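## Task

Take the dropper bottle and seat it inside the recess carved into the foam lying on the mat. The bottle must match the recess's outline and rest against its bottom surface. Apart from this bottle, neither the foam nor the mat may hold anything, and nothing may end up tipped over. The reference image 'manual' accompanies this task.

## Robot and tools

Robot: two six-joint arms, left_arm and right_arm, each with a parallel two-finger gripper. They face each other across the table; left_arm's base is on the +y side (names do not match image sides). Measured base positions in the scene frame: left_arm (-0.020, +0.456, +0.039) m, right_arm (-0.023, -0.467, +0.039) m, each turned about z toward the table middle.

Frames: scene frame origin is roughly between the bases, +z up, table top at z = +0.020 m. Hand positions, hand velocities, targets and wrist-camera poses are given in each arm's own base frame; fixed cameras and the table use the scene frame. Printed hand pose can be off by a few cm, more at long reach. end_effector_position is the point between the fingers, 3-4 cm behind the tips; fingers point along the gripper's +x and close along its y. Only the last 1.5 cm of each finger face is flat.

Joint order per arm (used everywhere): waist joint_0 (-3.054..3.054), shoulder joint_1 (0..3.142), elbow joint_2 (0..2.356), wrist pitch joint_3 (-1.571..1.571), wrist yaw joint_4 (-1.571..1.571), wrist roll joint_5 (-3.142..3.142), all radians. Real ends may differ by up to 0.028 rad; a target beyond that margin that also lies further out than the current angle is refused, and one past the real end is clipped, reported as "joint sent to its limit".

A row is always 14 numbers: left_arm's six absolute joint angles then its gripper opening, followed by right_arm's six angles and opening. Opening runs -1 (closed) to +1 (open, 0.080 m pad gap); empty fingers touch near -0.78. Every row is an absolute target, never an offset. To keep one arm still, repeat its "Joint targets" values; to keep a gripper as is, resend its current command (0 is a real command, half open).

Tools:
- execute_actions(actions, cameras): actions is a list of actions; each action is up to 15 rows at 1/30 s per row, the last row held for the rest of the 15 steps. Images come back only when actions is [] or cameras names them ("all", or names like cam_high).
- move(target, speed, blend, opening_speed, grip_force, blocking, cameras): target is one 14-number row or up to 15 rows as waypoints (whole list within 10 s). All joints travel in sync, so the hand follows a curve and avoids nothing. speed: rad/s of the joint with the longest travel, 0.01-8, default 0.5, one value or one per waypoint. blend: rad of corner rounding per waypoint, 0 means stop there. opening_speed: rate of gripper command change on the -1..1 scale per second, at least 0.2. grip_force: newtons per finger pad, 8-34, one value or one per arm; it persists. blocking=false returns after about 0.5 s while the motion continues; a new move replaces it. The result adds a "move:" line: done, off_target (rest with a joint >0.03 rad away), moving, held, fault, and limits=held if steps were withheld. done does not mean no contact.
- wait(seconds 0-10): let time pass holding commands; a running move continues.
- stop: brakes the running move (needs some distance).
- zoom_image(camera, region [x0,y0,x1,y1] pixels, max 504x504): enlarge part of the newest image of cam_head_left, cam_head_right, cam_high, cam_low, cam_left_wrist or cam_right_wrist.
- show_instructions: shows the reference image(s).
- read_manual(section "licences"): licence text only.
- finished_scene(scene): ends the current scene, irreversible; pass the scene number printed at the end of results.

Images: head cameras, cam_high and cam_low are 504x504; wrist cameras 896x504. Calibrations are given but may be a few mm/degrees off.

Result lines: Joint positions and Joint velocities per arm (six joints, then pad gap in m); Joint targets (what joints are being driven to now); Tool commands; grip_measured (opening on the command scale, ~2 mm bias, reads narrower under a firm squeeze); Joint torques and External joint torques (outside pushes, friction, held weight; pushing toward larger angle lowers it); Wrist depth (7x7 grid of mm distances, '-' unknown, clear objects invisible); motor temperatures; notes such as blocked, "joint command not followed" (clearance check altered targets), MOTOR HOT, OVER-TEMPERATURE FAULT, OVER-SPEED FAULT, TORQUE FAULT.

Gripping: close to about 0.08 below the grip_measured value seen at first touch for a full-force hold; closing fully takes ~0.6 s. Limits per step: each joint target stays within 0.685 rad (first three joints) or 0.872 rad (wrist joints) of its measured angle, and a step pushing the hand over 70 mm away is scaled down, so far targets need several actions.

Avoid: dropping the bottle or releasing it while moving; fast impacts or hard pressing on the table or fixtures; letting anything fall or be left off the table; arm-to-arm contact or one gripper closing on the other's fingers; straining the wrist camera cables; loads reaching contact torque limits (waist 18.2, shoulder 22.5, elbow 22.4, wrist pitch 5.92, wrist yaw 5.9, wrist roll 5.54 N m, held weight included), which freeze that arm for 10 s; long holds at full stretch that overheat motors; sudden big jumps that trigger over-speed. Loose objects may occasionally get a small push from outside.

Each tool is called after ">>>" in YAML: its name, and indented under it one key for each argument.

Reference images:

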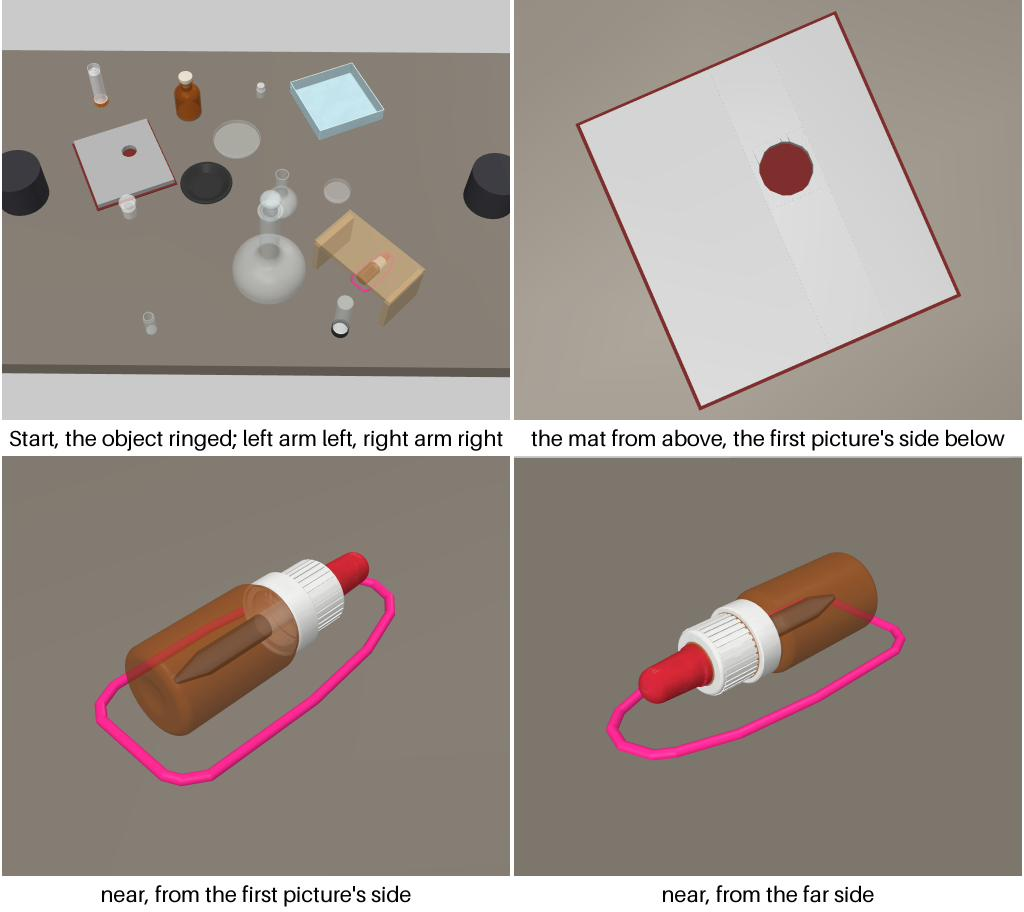

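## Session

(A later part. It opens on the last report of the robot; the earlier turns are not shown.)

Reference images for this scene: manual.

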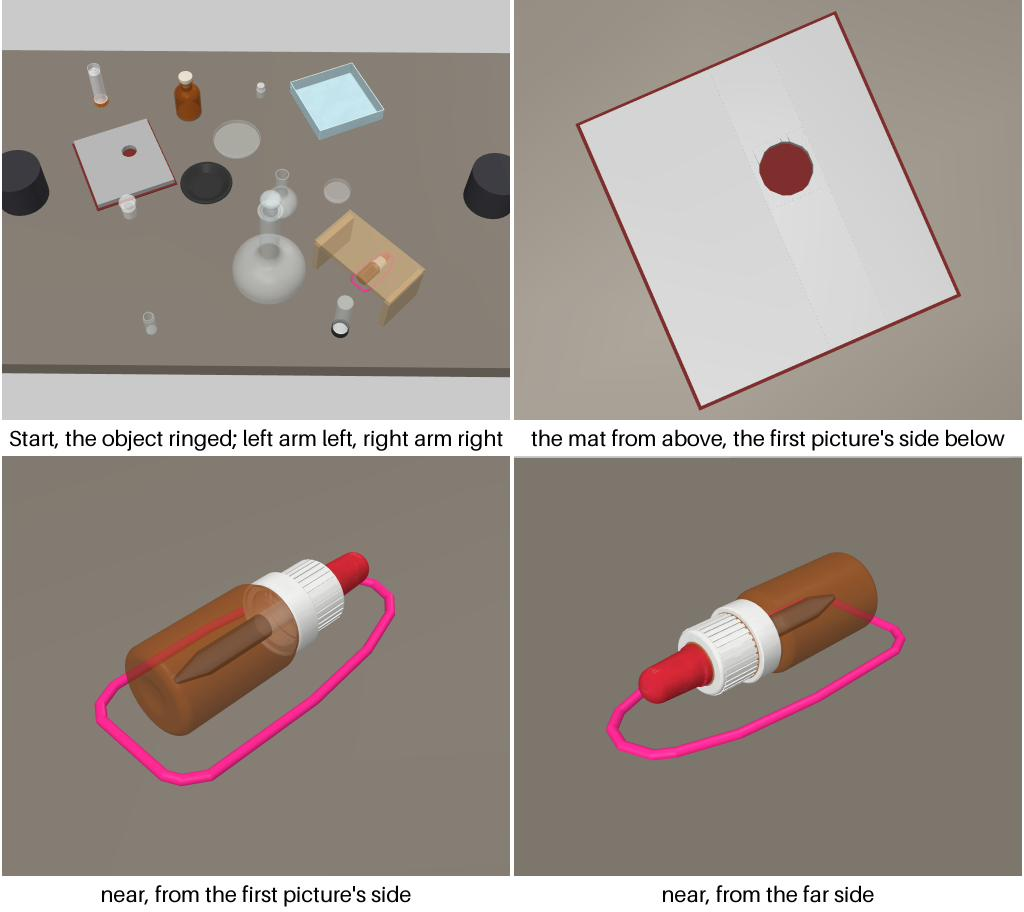

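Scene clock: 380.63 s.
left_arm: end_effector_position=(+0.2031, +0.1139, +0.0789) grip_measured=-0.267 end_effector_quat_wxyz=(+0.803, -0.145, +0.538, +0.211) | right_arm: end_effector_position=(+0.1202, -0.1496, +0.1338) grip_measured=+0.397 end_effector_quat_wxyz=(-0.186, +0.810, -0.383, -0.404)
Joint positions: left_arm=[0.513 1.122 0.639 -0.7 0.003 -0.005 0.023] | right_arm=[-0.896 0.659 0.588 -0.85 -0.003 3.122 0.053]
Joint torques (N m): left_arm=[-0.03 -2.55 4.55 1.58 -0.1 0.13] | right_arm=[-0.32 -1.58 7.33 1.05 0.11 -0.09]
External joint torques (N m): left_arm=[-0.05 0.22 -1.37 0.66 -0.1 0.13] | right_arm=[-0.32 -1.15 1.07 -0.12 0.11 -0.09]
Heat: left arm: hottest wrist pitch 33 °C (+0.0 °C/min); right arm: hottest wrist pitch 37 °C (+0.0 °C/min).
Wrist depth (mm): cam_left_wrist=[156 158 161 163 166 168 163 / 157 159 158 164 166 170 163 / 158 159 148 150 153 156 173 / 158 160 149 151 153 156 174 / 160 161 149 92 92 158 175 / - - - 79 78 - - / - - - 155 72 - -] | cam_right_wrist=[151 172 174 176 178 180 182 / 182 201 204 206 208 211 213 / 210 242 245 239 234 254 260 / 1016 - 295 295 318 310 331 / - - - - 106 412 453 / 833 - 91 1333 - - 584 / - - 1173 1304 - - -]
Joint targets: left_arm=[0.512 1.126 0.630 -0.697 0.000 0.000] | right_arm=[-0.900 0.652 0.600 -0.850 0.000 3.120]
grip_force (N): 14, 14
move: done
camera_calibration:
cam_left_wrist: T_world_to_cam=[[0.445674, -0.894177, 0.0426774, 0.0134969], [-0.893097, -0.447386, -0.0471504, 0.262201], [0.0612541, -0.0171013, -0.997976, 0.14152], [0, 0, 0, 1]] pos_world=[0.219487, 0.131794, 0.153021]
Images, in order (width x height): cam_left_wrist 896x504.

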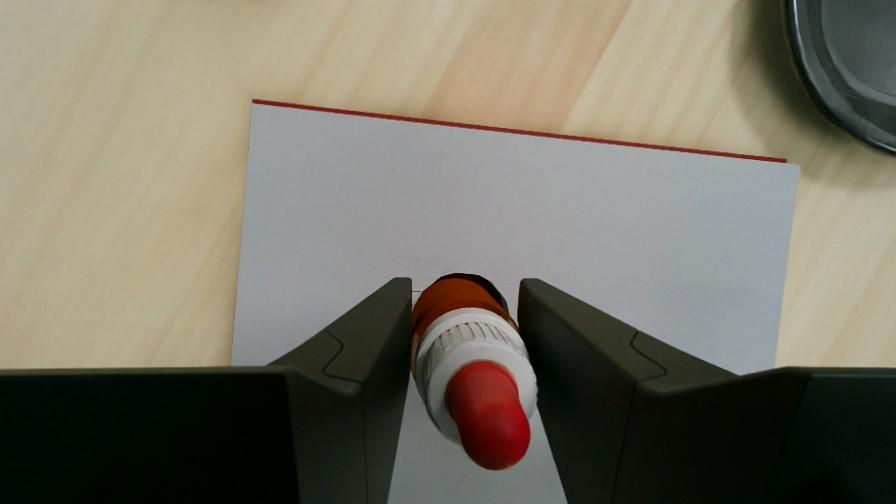

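>>> move:
  target: [0.5035,1.130,0.632,-0.695,0,0,-0.5,-0.9,0.652,0.6,-0.85,0,3.12,0.4]
  speed: 0.08
  cameras: ["cam_left_wrist","cam_high"]

>>> zoom_image:
  camera: "cam_left_wrist"
  region: [400, 230, 530, 360]

>>> zoom_image:
  camera: "cam_high"
  region: [365, 310, 405, 350]

Scene clock: 387.13 s.
left_arm: end_effector_position=(+0.2041, +0.1128, +0.0782) grip_measured=-0.267 end_effector_quat_wxyz=(+0.803, -0.143, +0.539, +0.208) | right_arm: end_effector_position=(+0.1202, -0.1496, +0.1338) grip_measured=+0.397 end_effector_quat_wxyz=(-0.186, +0.810, -0.383, -0.404)
Joint positions: left_arm=[0.507 1.125 0.639 -0.698 0.003 -0.005 0.023] | right_arm=[-0.896 0.659 0.588 -0.85 -0.003 3.122 0.053]
Joint torques (N m): left_arm=[-0.28 -2.57 4.8 1.57 -0.11 0.1] | right_arm=[-0.27 -1.63 7.35 1.02 0.11 -0.09]
External joint torques (N m): left_arm=[-0.28 0.21 -1.16 0.63 -0.12 0.1] | right_arm=[-0.27 -1.19 1.09 -0.15 0.11 -0.08]
Heat: left arm: hottest wrist pitch 33 °C (+0.0 °C/min); right arm: hottest elbow 37 °C (+1.0 °C/min).
Wrist depth (mm): cam_left_wrist=[156 157 160 162 165 167 162 / 156 158 157 163 165 169 157 / 157 158 147 150 152 156 172 / 158 159 148 151 153 156 173 / 159 160 148 93 92 157 174 / - - - 79 78 - - / - - - 154 72 - -] | cam_right_wrist=[151 172 174 176 178 179 181 / 181 201 204 206 209 211 214 / 211 242 246 238 234 254 259 / 903 1089 293 310 314 310 330 / - 1075 1319 369 106 416 453 / 833 - 1202 1245 - - - / - - 1151 1340 - - -]
Joint targets: left_arm=[0.503 1.130 0.632 -0.695 0.000 0.000] | right_arm=[-0.900 0.652 0.600 -0.850 0.000 3.120]
grip_force (N): 14, 14
move: done
camera_calibration:
cam_left_wrist: T_world_to_cam=[[0.440281, -0.896841, 0.0427636, 0.013529], [-0.895865, -0.441977, -0.0456347, 0.262405], [0.0598276, -0.0182183, -0.998042, 0.141301], [0, 0, 0, 1]] pos_world=[0.22067, 0.130685, 0.152421]
Images, in order (width x height): cam_high 504x504, cam_left_wrist 896x504.

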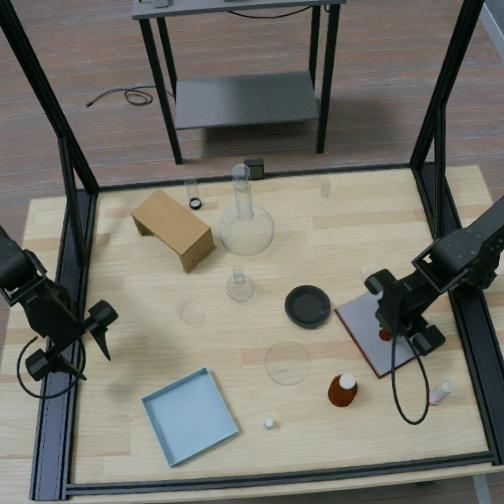

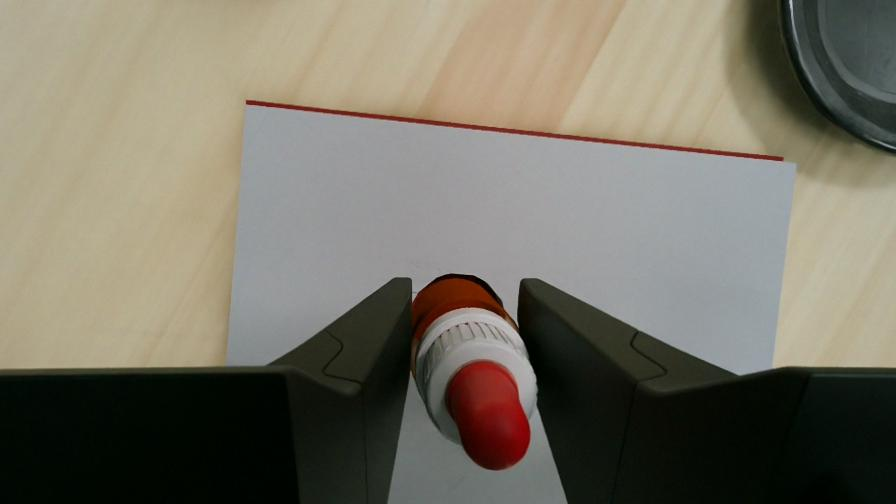

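Scaled by 3.877 from the camera's 896x504 image, which has a finer 1280x720 frame.

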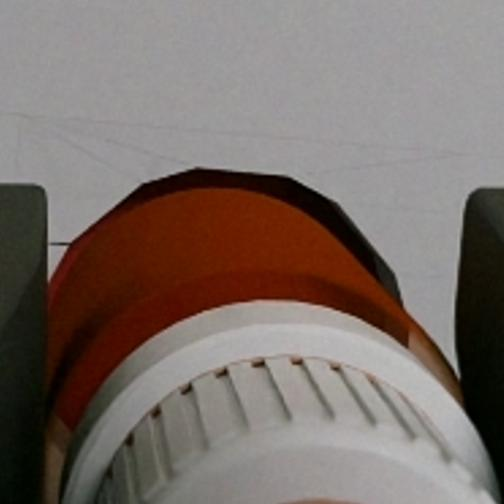

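Scaled by 12.600 from the camera's 504x504 image, which has a finer 720x720 frame.

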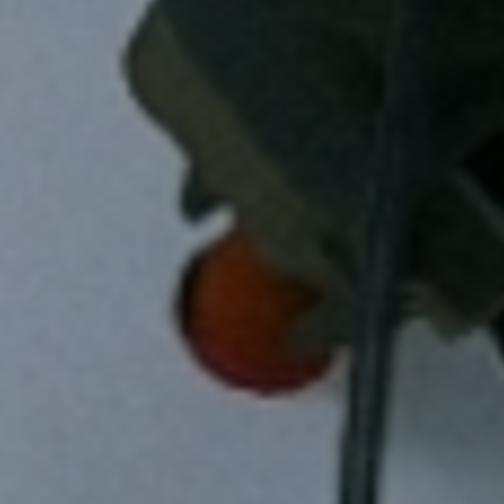

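>>> move:
  target: [0.5035,1.135,0.61,-0.665,0,0,-0.5,-0.9,0.652,0.6,-0.85,0,3.12,0.4]
  speed: 0.06
  cameras: ["cam_left_wrist"]

>>> zoom_image:
  camera: "cam_left_wrist"
  region: [400, 230, 530, 360]

Scene clock: 392.70 s.
left_arm: end_effector_position=(+0.2046, +0.1131, +0.0732) grip_measured=-0.267 end_effector_quat_wxyz=(+0.805, -0.143, +0.537, +0.209) | right_arm: end_effector_position=(+0.1202, -0.1496, +0.1338) grip_measured=+0.397 end_effector_quat_wxyz=(-0.186, +0.810, -0.383, -0.404)
Joint positions: left_arm=[0.507 1.13 0.62 -0.668 0.003 -0.005 0.023] | right_arm=[-0.896 0.659 0.588 -0.85 -0.003 3.122 0.053]
Joint torques (N m): left_arm=[-0.2 -2.53 4.5 1.55 -0.09 0.12] | right_arm=[-0.35 -1.52 7.27 1.06 0.13 -0.09]
External joint torques (N m): left_arm=[-0.19 0.25 -1.38 0.63 -0.1 0.12] | right_arm=[-0.34 -1.08 1.04 -0.1 0.12 -0.09]
Heat: left arm: hottest wrist pitch 34 °C (+1.0 °C/min); right arm: hottest elbow 37 °C (+1.0 °C/min).
Wrist depth (mm): cam_left_wrist=[151 152 155 157 160 163 157 / 151 153 154 158 161 164 158 / 152 153 142 145 147 150 167 / 153 154 143 145 148 151 168 / 154 155 143 93 92 152 170 / - - - 79 77 - - / - - - 148 72 - -] | cam_right_wrist=[151 172 174 176 178 179 181 / 176 201 204 206 208 210 214 / 218 242 245 247 238 253 259 / 942 273 295 297 302 301 331 / 1047 - - - - 416 452 / 819 - 1304 1469 - - - / - - 1119 1333 - - -]
Joint targets: left_arm=[0.503 1.135 0.610 -0.665 0.000 0.000] | right_arm=[-0.900 0.652 0.600 -0.850 0.000 3.120]
grip_force (N): 14, 14
move: done
camera_calibration:
cam_left_wrist: T_world_to_cam=[[0.440093, -0.896943, 0.0425472, 0.013832], [-0.895652, -0.441862, -0.0506436, 0.263098], [0.0642245, -0.0158196, -0.99781, 0.13498], [0, 0, 0, 1]] pos_world=[0.220888, 0.130795, 0.14742]
Images, in order (width x height): cam_left_wrist 896x504.

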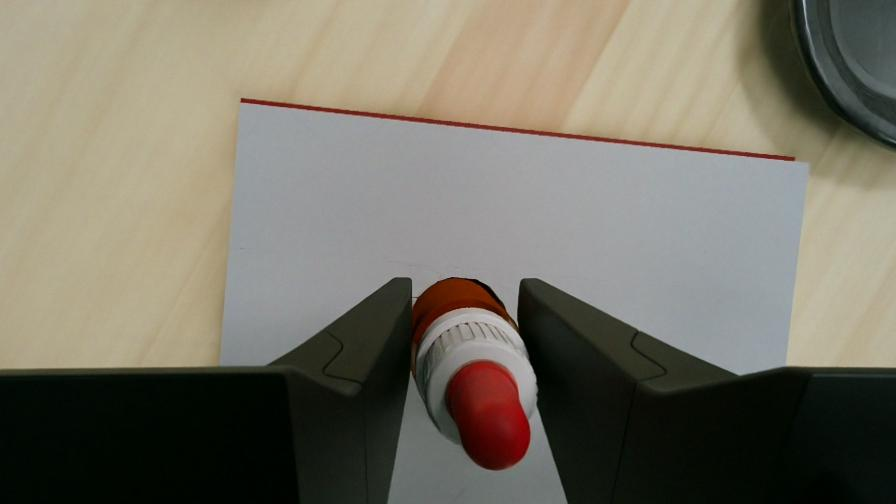

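Scaled by 3.877 from the camera's 896x504 image, which has a finer 1280x720 frame.

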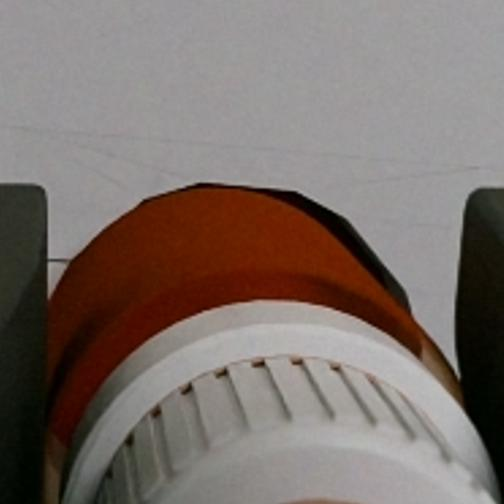

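>>> move:
  target: [0.501,1.142,0.5875,-0.638,0,0,-0.5,-0.9,0.652,0.6,-0.85,0,3.12,0.4]
  speed: 0.06
  cameras: ["cam_left_wrist"]

>>> zoom_image:
  camera: "cam_left_wrist"
  region: [400, 230, 530, 360]

Scene clock: 401.93 s.
left_arm: end_effector_position=(+0.2040, +0.1121, +0.0664) grip_measured=-0.267 end_effector_quat_wxyz=(+0.804, -0.142, +0.539, +0.207) | right_arm: end_effector_position=(+0.1202, -0.1496, +0.1338) grip_measured=+0.397 end_effector_quat_wxyz=(-0.186, +0.810, -0.383, -0.404)
Joint positions: left_arm=[0.505 1.138 0.597 -0.641 0.003 -0.005 0.023] | right_arm=[-0.896 0.659 0.588 -0.85 -0.003 3.122 0.053]
Joint torques (N m): left_arm=[-0.37 -2.57 4.55 1.56 -0.11 0.11] | right_arm=[-0.34 -1.56 7.36 1.06 0.12 -0.09]
External joint torques (N m): left_arm=[-0.4 0.2 -1.23 0.66 -0.1 0.11] | right_arm=[-0.35 -1.13 1.15 -0.09 0.12 -0.08]
Motor temperatures (°C): left_arm=[23 30 31 33 26 26] | right_arm=[23 25 37 37 27 26]
Heat: left arm: hottest wrist pitch 33 °C (+0.0 °C/min); right arm: hottest elbow 37 °C (+1.0 °C/min).
Wrist depth (mm): cam_left_wrist=[145 146 148 151 153 156 150 / 145 146 136 150 154 157 159 / 146 147 136 139 141 142 160 / 147 148 137 139 141 144 161 / 147 149 136 93 92 145 163 / - - - 79 77 - - / - - - 142 78 - -] | cam_right_wrist=[151 172 174 176 178 180 181 / 181 202 204 206 208 211 214 / 211 241 245 239 235 248 260 / 1012 - 296 310 318 329 331 / - - 318 352 328 415 449 / 838 - 91 1605 - - 585 / - - 1167 1304 - - -]
Joint targets: left_arm=[0.501 1.142 0.587 -0.638 0.000 0.000] | right_arm=[-0.900 0.652 0.600 -0.850 0.000 3.120]
grip_force (N): 14, 14
move: done
camera_calibration:
cam_left_wrist: T_world_to_cam=[[0.438118, -0.897905, 0.0426539, 0.0140351], [-0.896812, -0.439845, -0.04759, 0.261544], [0.0614924, -0.0174025, -0.997956, 0.129036], [0, 0, 0, 1]] pos_world=[0.220472, 0.129887, 0.140621]
Images, in order (width x height): cam_left_wrist 896x504.

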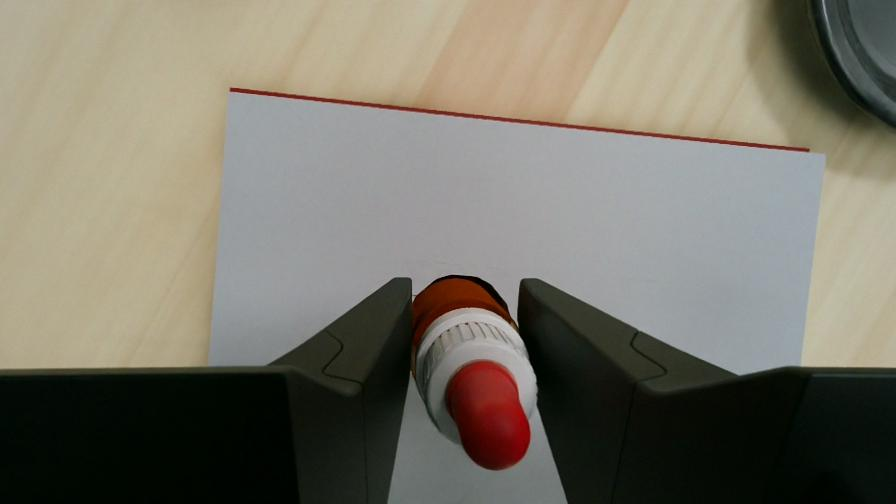

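Scaled by 3.877 from the camera's 896x504 image, which has a finer 1280x720 frame.

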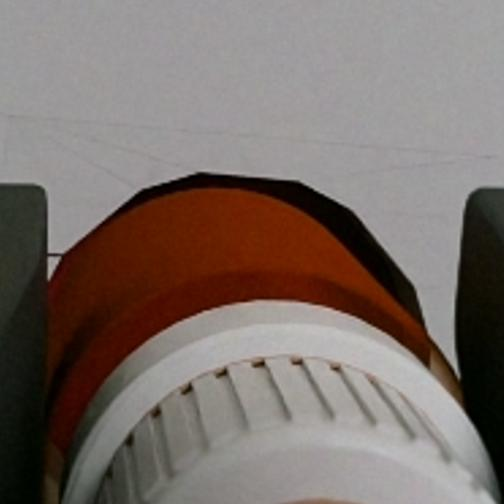

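>>> move:
  target: [0.4995,1.1442,0.5805,-0.6288,0,0,-0.5,-0.9,0.652,0.6,-0.85,0,3.12,0.4]
  speed: 0.06

>>> move:
  target: [0.4985,1.1464,0.5735,-0.6196,0,0,-0.5,-0.9,0.652,0.6,-0.85,0,3.12,0.4]
  speed: 0.06
  cameras: ["cam_left_wrist"]

>>> zoom_image:
  camera: "cam_left_wrist"
  region: [400, 230, 530, 360]

Scene clock: 411.77 s.
left_arm: end_effector_position=(+0.2040, +0.1118, +0.0646) grip_measured=-0.267 end_effector_quat_wxyz=(+0.804, -0.142, +0.539, +0.207) | right_arm: end_effector_position=(+0.1202, -0.1496, +0.1338) grip_measured=+0.397 end_effector_quat_wxyz=(-0.186, +0.810, -0.383, -0.404)
Joint positions: left_arm=[0.503 1.14 0.59 -0.632 0.003 -0.005 0.023] | right_arm=[-0.896 0.659 0.588 -0.85 -0.003 3.122 0.053]
Joint torques (N m): left_arm=[-0.34 -2.49 4.54 1.58 -0.09 0.14] | right_arm=[-0.36 -1.57 7.41 1.03 0.11 -0.08]
External joint torques (N m): left_arm=[-0.33 0.29 -1.28 0.66 -0.09 0.14] | right_arm=[-0.35 -1.14 1.18 -0.12 0.1 -0.08]
Heat: left arm: hottest wrist pitch 33 °C (-1.0 °C/min); right arm: hottest elbow 37 °C (+1.0 °C/min).
Wrist depth (mm): cam_left_wrist=[143 144 147 149 151 154 149 / 143 145 134 148 151 154 157 / 144 145 134 137 138 141 158 / 145 146 135 137 139 142 159 / 146 146 135 93 92 143 161 / - - - 79 78 - - / - - - 140 78 - -] | cam_right_wrist=[151 172 174 176 178 180 181 / 176 201 204 206 208 211 214 / 219 242 245 239 235 253 259 / 988 - 296 311 297 312 329 / 903 1051 - 355 - 414 450 / 844 - 91 1469 - - - / - - - 1251 - - -]
Joint targets: left_arm=[0.500 1.144 0.580 -0.629 0.000 0.000] | right_arm=[-0.900 0.652 0.600 -0.850 0.000 3.120]
grip_force (N): 14, 14
move: done

Scene clock: 412.47 s.
left_arm: end_effector_position=(+0.2040, +0.1115, +0.0626) grip_measured=-0.267 end_effector_quat_wxyz=(+0.804, -0.141, +0.539, +0.206) | right_arm: end_effector_position=(+0.1202, -0.1496, +0.1338) grip_measured=+0.397 end_effector_quat_wxyz=(-0.186, +0.810, -0.383, -0.404)
Joint positions: left_arm=[0.502 1.142 0.583 -0.623 0.003 -0.005 0.023] | right_arm=[-0.896 0.659 0.588 -0.85 -0.003 3.122 0.053]
Joint torques (N m): left_arm=[-0.26 -2.65 4.46 1.56 -0.09 0.12] | right_arm=[-0.33 -1.62 7.26 1.05 0.12 -0.07]
External joint torques (N m): left_arm=[-0.27 0.12 -1.34 0.64 -0.09 0.12] | right_arm=[-0.32 -1.21 1.08 -0.09 0.11 -0.07]
Heat: left arm: hottest wrist pitch 33 °C (-1.0 °C/min); right arm: hottest elbow 37 °C (+1.0 °C/min).
Wrist depth (mm): cam_left_wrist=[140 142 145 147 149 152 146 / 141 142 132 147 149 152 155 / 142 143 132 135 136 139 156 / 143 145 133 135 137 140 157 / 144 145 133 93 92 141 159 / - - - 79 77 - - / - - - 138 78 - -] | cam_right_wrist=[151 172 174 176 178 180 181 / 176 201 204 206 208 211 214 / 211 242 245 238 235 250 259 / - 279 293 296 314 328 330 / - - 1238 - 105 414 451 / 816 - 1202 - - - - / - - - 1418 - - -]
Joint targets: left_arm=[0.499 1.146 0.574 -0.620 0.000 0.000] | right_arm=[-0.900 0.652 0.600 -0.850 0.000 3.120]
grip_force (N): 14, 14
move: done
camera_calibration:
cam_left_wrist: T_world_to_cam=[[0.435729, -0.899067, 0.0426429, 0.0142036], [-0.897956, -0.437464, -0.0479517, 0.261135], [0.0617666, -0.0173976, -0.997939, 0.125162], [0, 0, 0, 1]] pos_world=[0.220568, 0.129185, 0.136821]
Images, in order (width x height): cam_left_wrist 896x504.

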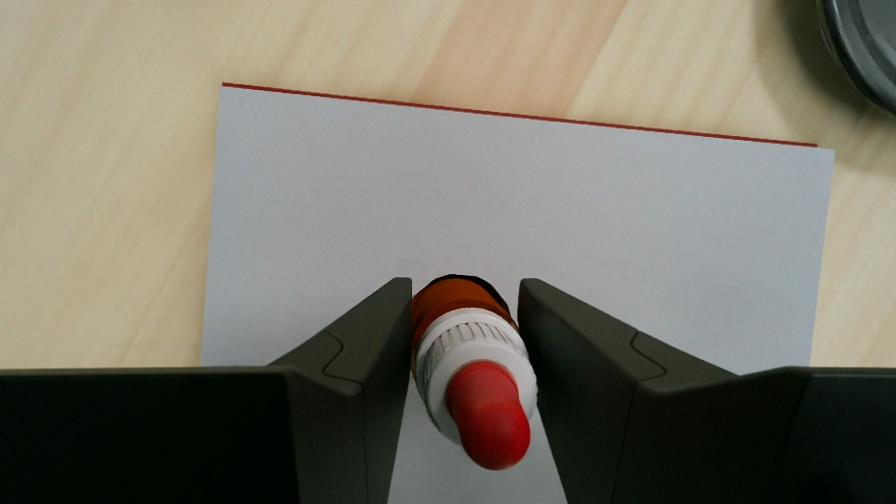

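Scaled by 3.877 from the camera's 896x504 image, which has a finer 1280x720 frame.

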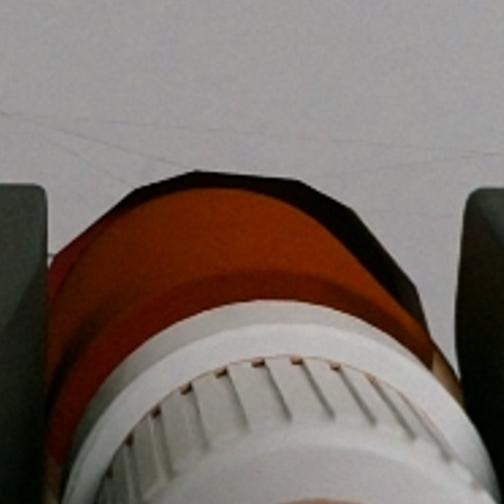

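>>> move:
  target: [0.4985,1.1486,0.5665,-0.6104,0,0,-0.5,-0.9,0.652,0.6,-0.85,0,3.12,0.4]
  speed: 0.06

>>> move:
  target: [0.4985,1.1508,0.5595,-0.6012,0,0,-0.5,-0.9,0.652,0.6,-0.85,0,3.12,0.4]
  speed: 0.06
  cameras: ["cam_left_wrist","cam_high"]

>>> zoom_image:
  camera: "cam_high"
  region: [345, 280, 425, 360]

>>> zoom_image:
  camera: "cam_left_wrist"
  region: [400, 230, 530, 360]

Scene clock: 422.37 s.
left_arm: end_effector_position=(+0.2038, +0.1114, +0.0606) grip_measured=-0.267 end_effector_quat_wxyz=(+0.804, -0.141, +0.539, +0.206) | right_arm: end_effector_position=(+0.1202, -0.1496, +0.1338) grip_measured=+0.397 end_effector_quat_wxyz=(-0.186, +0.810, -0.383, -0.404)
Joint positions: left_arm=[0.502 1.144 0.576 -0.613 0.003 -0.005 0.023] | right_arm=[-0.896 0.659 0.588 -0.85 -0.003 3.122 0.053]
Joint torques (N m): left_arm=[-0.27 -2.46 4.48 1.54 -0.12 0.15] | right_arm=[-0.29 -1.61 7.26 1.07 0.13 -0.08]
External joint torques (N m): left_arm=[-0.29 0.31 -1.31 0.62 -0.11 0.14] | right_arm=[-0.29 -1.18 1.07 -0.07 0.12 -0.08]
Heat: left arm: hottest wrist pitch 33 °C (-1.0 °C/min); right arm: hottest elbow 37 °C (+1.0 °C/min).
Wrist depth (mm): cam_left_wrist=[139 140 142 145 147 150 145 / 140 141 130 144 148 150 153 / 140 141 130 133 135 137 154 / 141 142 131 133 136 138 155 / 142 143 131 93 92 139 156 / - - - 79 77 - - / - - - 136 78 - -] | cam_right_wrist=[151 173 174 176 178 179 181 / 177 201 204 206 209 211 213 / 229 242 245 239 235 253 259 / 887 275 294 310 317 309 331 / 890 - - 340 329 412 453 / 844 - 91 - - - - / - - - 1333 - - -]
Joint targets: left_arm=[0.499 1.149 0.566 -0.610 0.000 0.000] | right_arm=[-0.900 0.652 0.600 -0.850 0.000 3.120]
grip_force (N): 14, 14
move: done

Scene clock: 423.07 s.
left_arm: end_effector_position=(+0.2036, +0.1113, +0.0587) grip_measured=-0.267 end_effector_quat_wxyz=(+0.804, -0.141, +0.539, +0.206) | right_arm: end_effector_position=(+0.1202, -0.1496, +0.1338) grip_measured=+0.397 end_effector_quat_wxyz=(-0.186, +0.810, -0.383, -0.404)
Joint positions: left_arm=[0.502 1.146 0.569 -0.604 0.003 -0.005 0.023] | right_arm=[-0.896 0.659 0.588 -0.85 -0.003 3.122 0.053]
Joint torques (N m): left_arm=[-0.28 -2.52 4.45 1.58 -0.1 0.14] | right_arm=[-0.3 -1.57 7.29 1.06 0.1 -0.09]
External joint torques (N m): left_arm=[-0.27 0.3 -1.38 0.65 -0.11 0.14] | right_arm=[-0.31 -1.15 1.07 -0.09 0.1 -0.09]
Heat: left arm: hottest wrist pitch 33 °C (-1.0 °C/min); right arm: hottest elbow 37 °C (+1.0 °C/min).
Wrist depth (mm): cam_left_wrist=[137 139 141 143 145 148 149 / 138 139 128 142 145 148 151 / 138 139 129 131 133 135 152 / 140 140 129 131 134 136 138 / 140 141 129 93 92 137 155 / - - - 79 77 - - / - - - 134 78 - -] | cam_right_wrist=[151 173 174 176 178 180 181 / 176 201 204 206 208 211 214 / 210 241 245 238 234 254 259 / - - 296 312 312 312 330 / 1021 - 1363 361 106 413 452 / 841 - 1196 1544 - - - / - - 1156 1319 - - -]
Joint targets: left_arm=[0.499 1.151 0.559 -0.601 0.000 0.000] | right_arm=[-0.900 0.652 0.600 -0.850 0.000 3.120]
grip_force (N): 14, 14
move: done
camera_calibration:
cam_left_wrist: T_world_to_cam=[[0.435714, -0.899077, 0.0425938, 0.0143755], [-0.897943, -0.437453, -0.0483092, 0.260546], [0.0620665, -0.0171978, -0.997924, 0.121198], [0, 0, 0, 1]] pos_world=[0.220169, 0.128986, 0.13292]
Images, in order (width x height): cam_high 504x504, cam_left_wrist 896x504.

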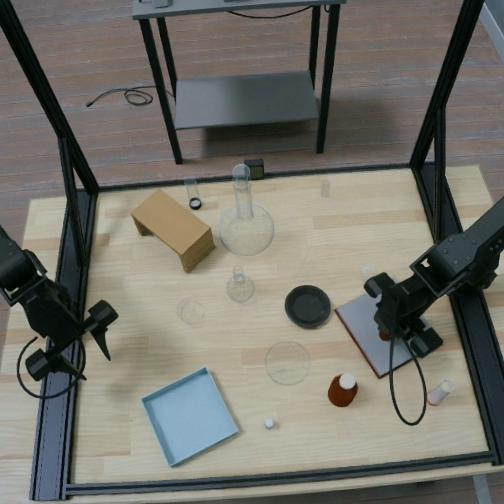

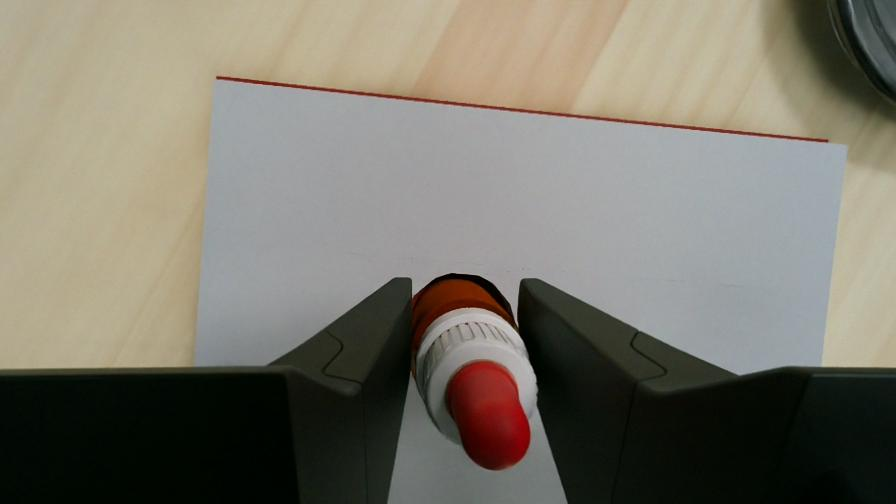

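Scaled by 6.300 from the camera's 504x504 image, which has a finer 720x720 frame.

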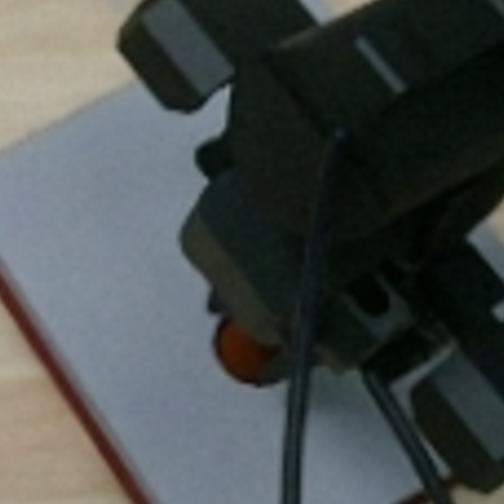

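Scaled by 3.877 from the camera's 896x504 image, which has a finer 1280x720 frame.

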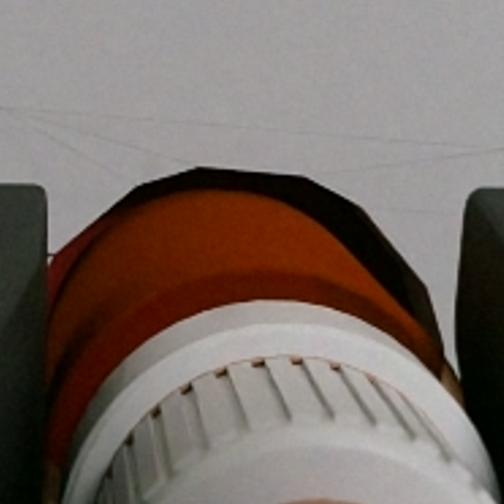

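>>> move:
  target: [0.4945,1.1575,0.5405,-0.5735,0,0,-0.5,-0.9,0.652,0.6,-0.85,0,3.12,0.4]
  speed: 0.06

>>> move:
  target: [0.4945,1.1597,0.5335,-0.5643,0,0,-0.5,-0.9,0.652,0.6,-0.85,0,3.12,0.4]
  speed: 0.06
  cameras: ["cam_left_wrist"]

>>> zoom_image:
  camera: "cam_left_wrist"
  region: [400, 230, 530, 360]

Scene clock: 436.17 s.
left_arm: end_effector_position=(+0.2051, +0.1111, +0.0554) grip_measured=-0.267 end_effector_quat_wxyz=(+0.807, -0.140, +0.535, +0.206) | right_arm: end_effector_position=(+0.1202, -0.1496, +0.1338) grip_measured=+0.397 end_effector_quat_wxyz=(-0.186, +0.810, -0.383, -0.404)
Joint positions: left_arm=[0.499 1.15 0.554 -0.576 0.003 -0.005 0.023] | right_arm=[-0.896 0.659 0.588 -0.85 -0.003 3.122 0.053]
Joint torques (N m): left_arm=[-0.33 -2.22 4.01 1.51 -0.1 0.12] | right_arm=[-0.39 -1.66 7.33 1.06 0.14 -0.11]
External joint torques (N m): left_arm=[-0.34 0.55 -1.69 0.6 -0.1 0.12] | right_arm=[-0.4 -1.21 1.09 -0.1 0.14 -0.11]
Heat: left arm: hottest wrist pitch 33 °C (+0.0 °C/min); right arm: hottest elbow 37 °C (+1.0 °C/min).
Wrist depth (mm): cam_left_wrist=[135 136 139 141 144 146 147 / 136 137 126 141 143 146 149 / 137 137 126 128 130 132 135 / 137 137 127 129 131 133 135 / 138 138 126 94 92 134 136 / - - - 80 78 - - / - - - 131 78 - -] | cam_right_wrist=[155 172 174 176 178 179 181 / 181 201 204 206 208 211 213 / 211 242 245 239 233 254 260 / 980 - 292 312 317 312 331 / - - - 1452 329 416 453 / 838 - 91 1544 - - 588 / - - - 1443 - - -]
Joint targets: left_arm=[0.495 1.157 0.541 -0.574 0.000 0.000] | right_arm=[-0.900 0.652 0.600 -0.850 0.000 3.120]
grip_force (N): 14, 14
move: done

Scene clock: 436.87 s.
left_arm: end_effector_position=(+0.2058, +0.1114, +0.0548) grip_measured=-0.267 end_effector_quat_wxyz=(+0.809, -0.139, +0.533, +0.206) | right_arm: end_effector_position=(+0.1202, -0.1496, +0.1338) grip_measured=+0.397 end_effector_quat_wxyz=(-0.186, +0.810, -0.383, -0.404)
Joint positions: left_arm=[0.498 1.151 0.55 -0.566 0.003 -0.005 0.023] | right_arm=[-0.896 0.659 0.588 -0.85 -0.003 3.122 0.053]
Joint torques (N m): left_arm=[-0.41 -1.98 3.66 1.48 -0.13 0.13] | right_arm=[-0.36 -1.54 7.32 1.05 0.11 -0.08]
External joint torques (N m): left_arm=[-0.41 0.8 -2.07 0.55 -0.13 0.13] | right_arm=[-0.37 -1.11 1.13 -0.08 0.11 -0.08]
Heat: left arm: hottest wrist pitch 33 °C (+0.0 °C/min); right arm: hottest elbow 37 °C (+1.0 °C/min).
Wrist depth (mm): cam_left_wrist=[136 137 139 141 144 146 147 / 136 137 126 141 144 146 149 / 136 137 126 128 130 133 146 / 136 137 127 129 131 133 135 / 137 138 126 94 92 133 136 / - - - - 78 - - / - - - 130 78 - -] | cam_right_wrist=[147 172 174 176 178 179 181 / 182 202 204 206 208 211 214 / 210 242 245 238 234 253 260 / - - 296 310 281 301 331 / - 1056 1363 - - 415 451 / 827 - 91 1534 - - - / - - - 1291 - - -]
Joint targets: left_arm=[0.494 1.160 0.533 -0.564 0.000 0.000] | right_arm=[-0.900 0.652 0.600 -0.850 0.000 3.120]
grip_force (N): 14, 14
move: done
camera_calibration:
cam_left_wrist: T_world_to_cam=[[0.431713, -0.901038, 0.0418937, 0.0147445], [-0.898908, -0.433613, -0.0628108, 0.262968], [0.0747606, -0.0105424, -0.997146, 0.113744], [0, 0, 0, 1]] pos_world=[0.221515, 0.128511, 0.129319]
Images, in order (width x height): cam_left_wrist 896x504.

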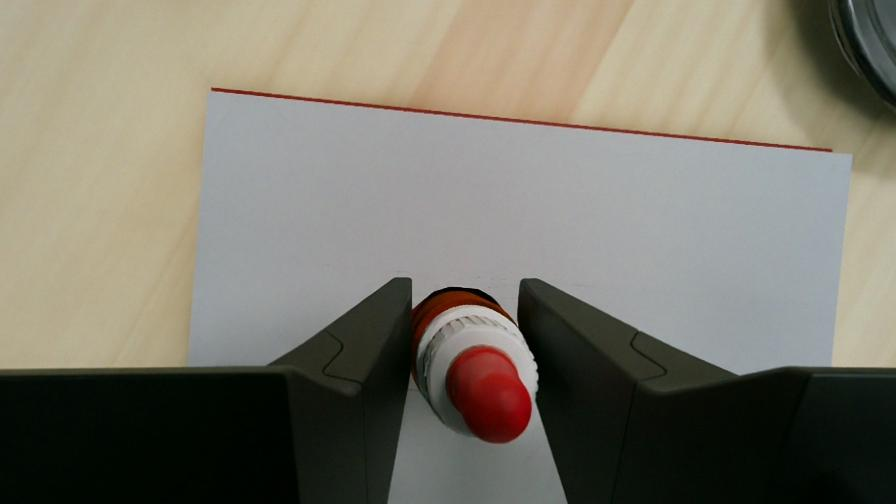

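Scaled by 3.877 from the camera's 896x504 image, which has a finer 1280x720 frame.

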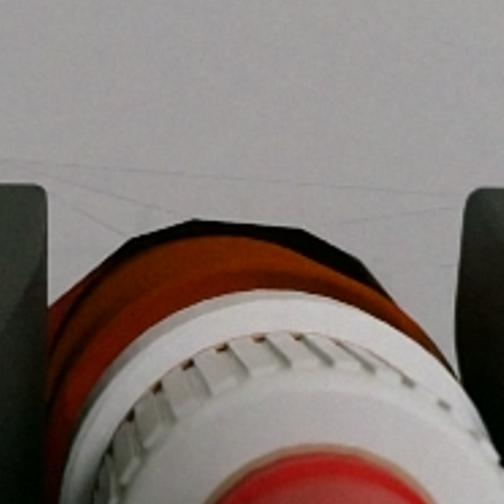

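>>> move:
  target: [0.496,1.152,0.555,-0.59,0,0,-0.5,-0.9,0.652,0.6,-0.85,0,3.12,0.4]
  speed: 0.06
  cameras: ["cam_left_wrist"]

>>> zoom_image:
  camera: "cam_left_wrist"
  region: [380, 230, 560, 410]

Scene clock: 442.83 s.
left_arm: end_effector_position=(+0.2037, +0.1103, +0.0545) grip_measured=-0.267 end_effector_quat_wxyz=(+0.805, -0.140, +0.539, +0.205) | right_arm: end_effector_position=(+0.1202, -0.1496, +0.1338) grip_measured=+0.397 end_effector_quat_wxyz=(-0.186, +0.810, -0.383, -0.404)
Joint positions: left_arm=[0.498 1.151 0.553 -0.583 0.003 -0.005 0.023] | right_arm=[-0.896 0.659 0.588 -0.85 -0.003 3.122 0.053]
Joint torques (N m): left_arm=[-0.17 -2.92 5.68 0.75 -0.1 0.13] | right_arm=[-0.32 -1.53 7.3 1.03 0.11 -0.09]
External joint torques (N m): left_arm=[-0.17 -0.16 0.01 -0.13 -0.11 0.13] | right_arm=[-0.32 -1.1 1.08 -0.13 0.11 -0.09]
Heat: left arm: hottest wrist pitch 33 °C (+0.0 °C/min); right arm: hottest elbow 37 °C (+0.0 °C/min).
Wrist depth (mm): cam_left_wrist=[135 137 138 141 143 145 146 / 135 136 125 139 143 146 148 / 136 137 126 128 130 132 134 / 137 137 126 129 131 133 135 / 137 138 126 93 92 134 136 / - - - 79 78 - - / - - - 131 78 - -] | cam_right_wrist=[151 172 174 176 178 180 181 / 176 202 204 206 209 211 213 / 219 242 245 239 234 253 259 / 984 286 295 310 314 309 331 / 960 - - 356 105 414 450 / 835 - 91 - - - - / - - 1167 1363 - - -]
Joint targets: left_arm=[0.496 1.152 0.555 -0.590 0.000 0.000] | right_arm=[-0.900 0.652 0.600 -0.850 0.000 3.120]
grip_force (N): 14, 14
move: done
camera_calibration:
cam_left_wrist: T_world_to_cam=[[0.432245, -0.900749, 0.0426077, 0.0144979], [-0.899548, -0.43401, -0.0494922, 0.260013], [0.0630722, -0.0169349, -0.997865, 0.116719], [0, 0, 0, 1]] pos_world=[0.220266, 0.127884, 0.12872]
Images, in order (width x height): cam_left_wrist 896x504.

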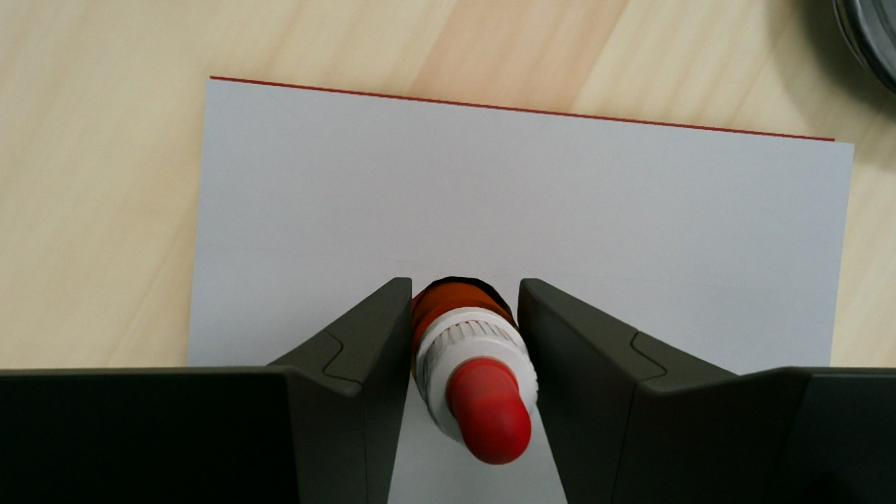

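Scaled by 2.800 from the camera's 896x504 image, which has a finer 1280x720 frame.

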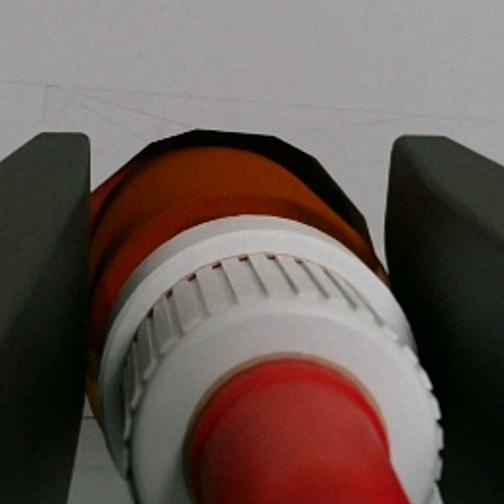

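>>> move:
  target:
    - [0.496,1.152,0.555,-0.59,0,0,-0.15,-0.9,0.652,0.6,-0.85,0,3.12,0.4]
    - [0.496,1.152,0.555,-0.59,0,0,0.2,-0.9,0.652,0.6,-0.85,0,3.12,0.4]
  speed: 0.06
  opening_speed: 0.3
  cameras: ["cam_left_wrist"]

Scene clock: 448.93 s.
left_arm: end_effector_position=(+0.2021, +0.1094, +0.0538) grip_measured=+0.196 end_effector_quat_wxyz=(+0.803, -0.141, +0.542, +0.204) | right_arm: end_effector_position=(+0.1202, -0.1496, +0.1338) grip_measured=+0.397 end_effector_quat_wxyz=(-0.186, +0.810, -0.383, -0.404)
Joint positions: left_arm=[0.498 1.151 0.553 -0.592 0.003 -0.005 0.044] | right_arm=[-0.896 0.659 0.588 -0.85 -0.003 3.122 0.053]
Joint torques (N m): left_arm=[-0.17 -2.85 5.64 1.46 -0.08 0.14] | right_arm=[-0.23 -1.58 7.24 1.04 0.12 -0.1]
External joint torques (N m): left_arm=[-0.16 -0.07 -0.11 0.55 -0.09 0.14] | right_arm=[-0.24 -1.13 1.01 -0.1 0.11 -0.1]
Heat: left arm: hottest wrist pitch 33 °C (+0.0 °C/min); right arm: hottest elbow 37 °C (+0.0 °C/min).
Wrist depth (mm): cam_left_wrist=[132 133 136 137 140 143 144 / 133 122 123 125 128 143 146 / 134 134 123 125 128 130 132 / 134 123 124 126 129 130 148 / 136 136 93 92 92 132 149 / - - 83 - 93 70 - / - - 128 130 131 - -] | cam_right_wrist=[151 172 174 176 178 180 181 / 175 201 204 205 208 211 213 / 218 241 246 239 234 253 260 / - 279 295 311 313 311 331 / 914 - - 356 106 415 453 / 833 - 1184 1461 - - - / - - 1145 1304 - - -]
Joint targets: left_arm=[0.496 1.152 0.555 -0.590 0.000 0.000] | right_arm=[-0.900 0.652 0.600 -0.850 0.000 3.120]
grip_force (N): 14, 14
move: done
camera_calibration:
cam_left_wrist: T_world_to_cam=[[0.432632, -0.900546, 0.0429774, 0.0143585], [-0.899893, -0.434243, -0.0403226, 0.257747], [0.0549749, -0.0212302, -0.998262, 0.118251], [0, 0, 0, 1]] pos_world=[0.219232, 0.127366, 0.127821]
Images, in order (width x height): cam_left_wrist 896x504.

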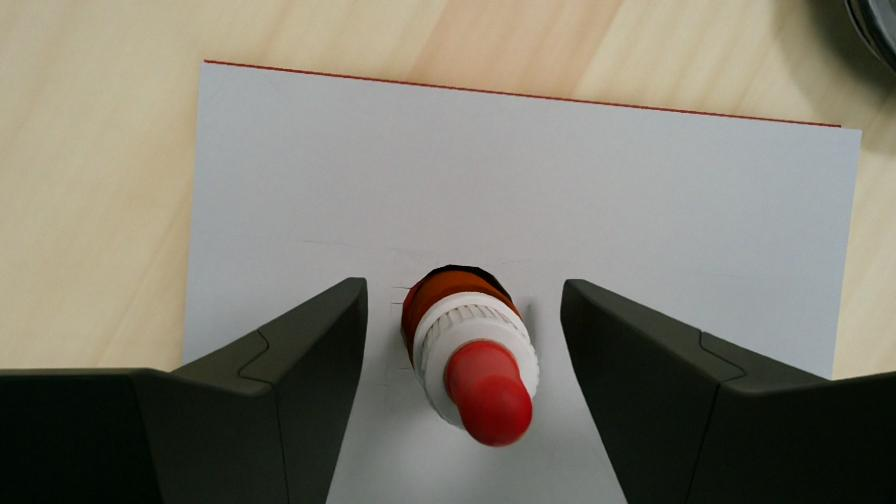

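>>> move:
  target:
    - [0.496,1.152,0.555,-0.59,0,0,0.4,-0.9,0.652,0.6,-0.85,0,3.12,0.4]
    - [0.496,1.017,0.676,-0.839,0,0,0.4,-0.9,0.652,0.6,-0.85,0,3.12,0.4]
    - [0.496,0.935,0.8305,-1.076,0,0,0.4,-0.9,0.652,0.6,-0.85,0,3.12,0.4]
  speed: 0.2
  blend: [0,0.05,0]
  opening_speed: 0.4
  cameras: ["cam_left_wrist","cam_high","cam_head_left"]

>>> zoom_image:
  camera: "cam_high"
  region: [345, 280, 425, 360]

>>> zoom_image:
  camera: "cam_left_wrist"
  region: [350, 180, 600, 430]

Scene clock: 467.33 s.
left_arm: end_effector_position=(+0.1703, +0.0921, +0.1413) grip_measured=+0.397 end_effector_quat_wxyz=(+0.798, -0.143, +0.548, +0.203) | right_arm: end_effector_position=(+0.1202, -0.1496, +0.1338) grip_measured=+0.397 end_effector_quat_wxyz=(-0.186, +0.810, -0.383, -0.404)
Joint positions: left_arm=[0.498 0.942 0.813 -1.076 0.003 -0.005 0.053] | right_arm=[-0.896 0.659 0.588 -0.85 -0.003 3.122 0.053]
Joint torques (N m): left_arm=[-0.19 -2.88 7.7 1.24 -0.1 0.15] | right_arm=[-0.34 -1.62 7.29 1.07 0.1 -0.09]
External joint torques (N m): left_arm=[-0.2 -1.16 1.73 0.37 -0.1 0.15] | right_arm=[-0.34 -1.19 1.1 -0.07 0.09 -0.09]
Heat: left arm: hottest elbow 33 °C (+2.0 °C/min); right arm: hottest elbow 37 °C (+0.0 °C/min).
Wrist depth (mm): cam_left_wrist=[213 215 218 223 226 223 222 / 215 218 207 212 215 233 237 / 215 220 209 212 216 235 239 / 218 222 211 213 218 237 241 / 220 222 98 216 103 221 243 / - - 216 219 220 73 - / - - 233 235 238 - -] | cam_right_wrist=[150 172 174 176 178 180 181 / 177 201 204 206 208 211 213 / 219 242 245 238 234 253 259 / 1012 1089 293 295 330 310 331 / 914 - - - 329 414 450 / 835 - 91 - - - - / - - - 1319 - - -]
Joint targets: left_arm=[0.496 0.935 0.831 -1.076 0.000 0.000] | right_arm=[-0.900 0.652 0.600 -0.850 0.000 3.120]
grip_force (N): 14, 14
move: done
camera_calibration:
cam_left_wrist: T_world_to_cam=[[0.433223, -0.900222, 0.0437921, 0.00848546], [-0.900323, -0.434495, -0.025157, 0.223034], [0.0416744, -0.0285285, -0.998724, 0.209953], [0, 0, 0, 1]] pos_world=[0.188377, 0.110536, 0.214924]
Images, in order (width x height): cam_head_left 504x504, cam_high 504x504, cam_left_wrist 896x504.

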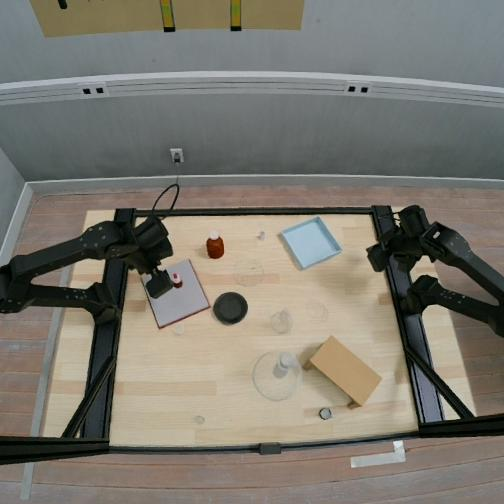

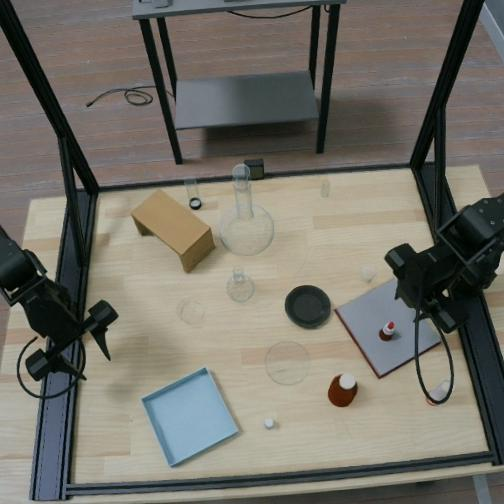

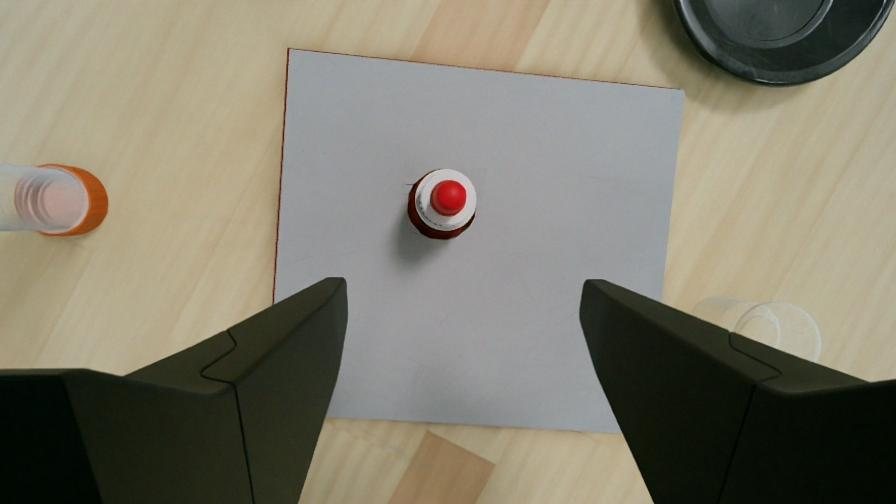

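Scaled by 6.300 from the camera's 504x504 image, which has a finer 720x720 frame.

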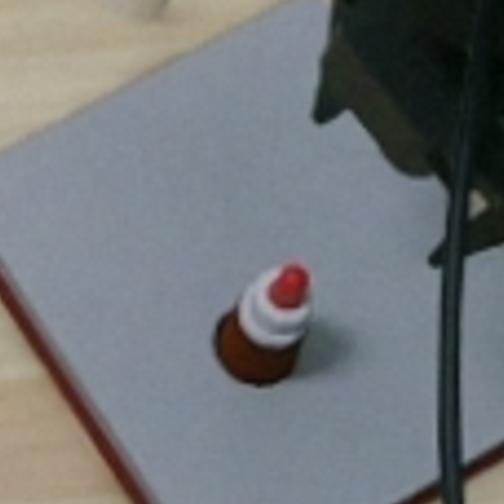

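Scaled by 2.016 from the camera's 896x504 image, which has a finer 1280x720 frame.

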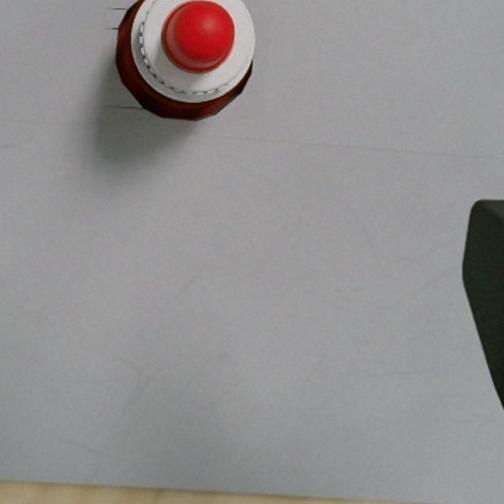

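>>> finished_scene:
  scene: 2

The scene is finished: the task was done.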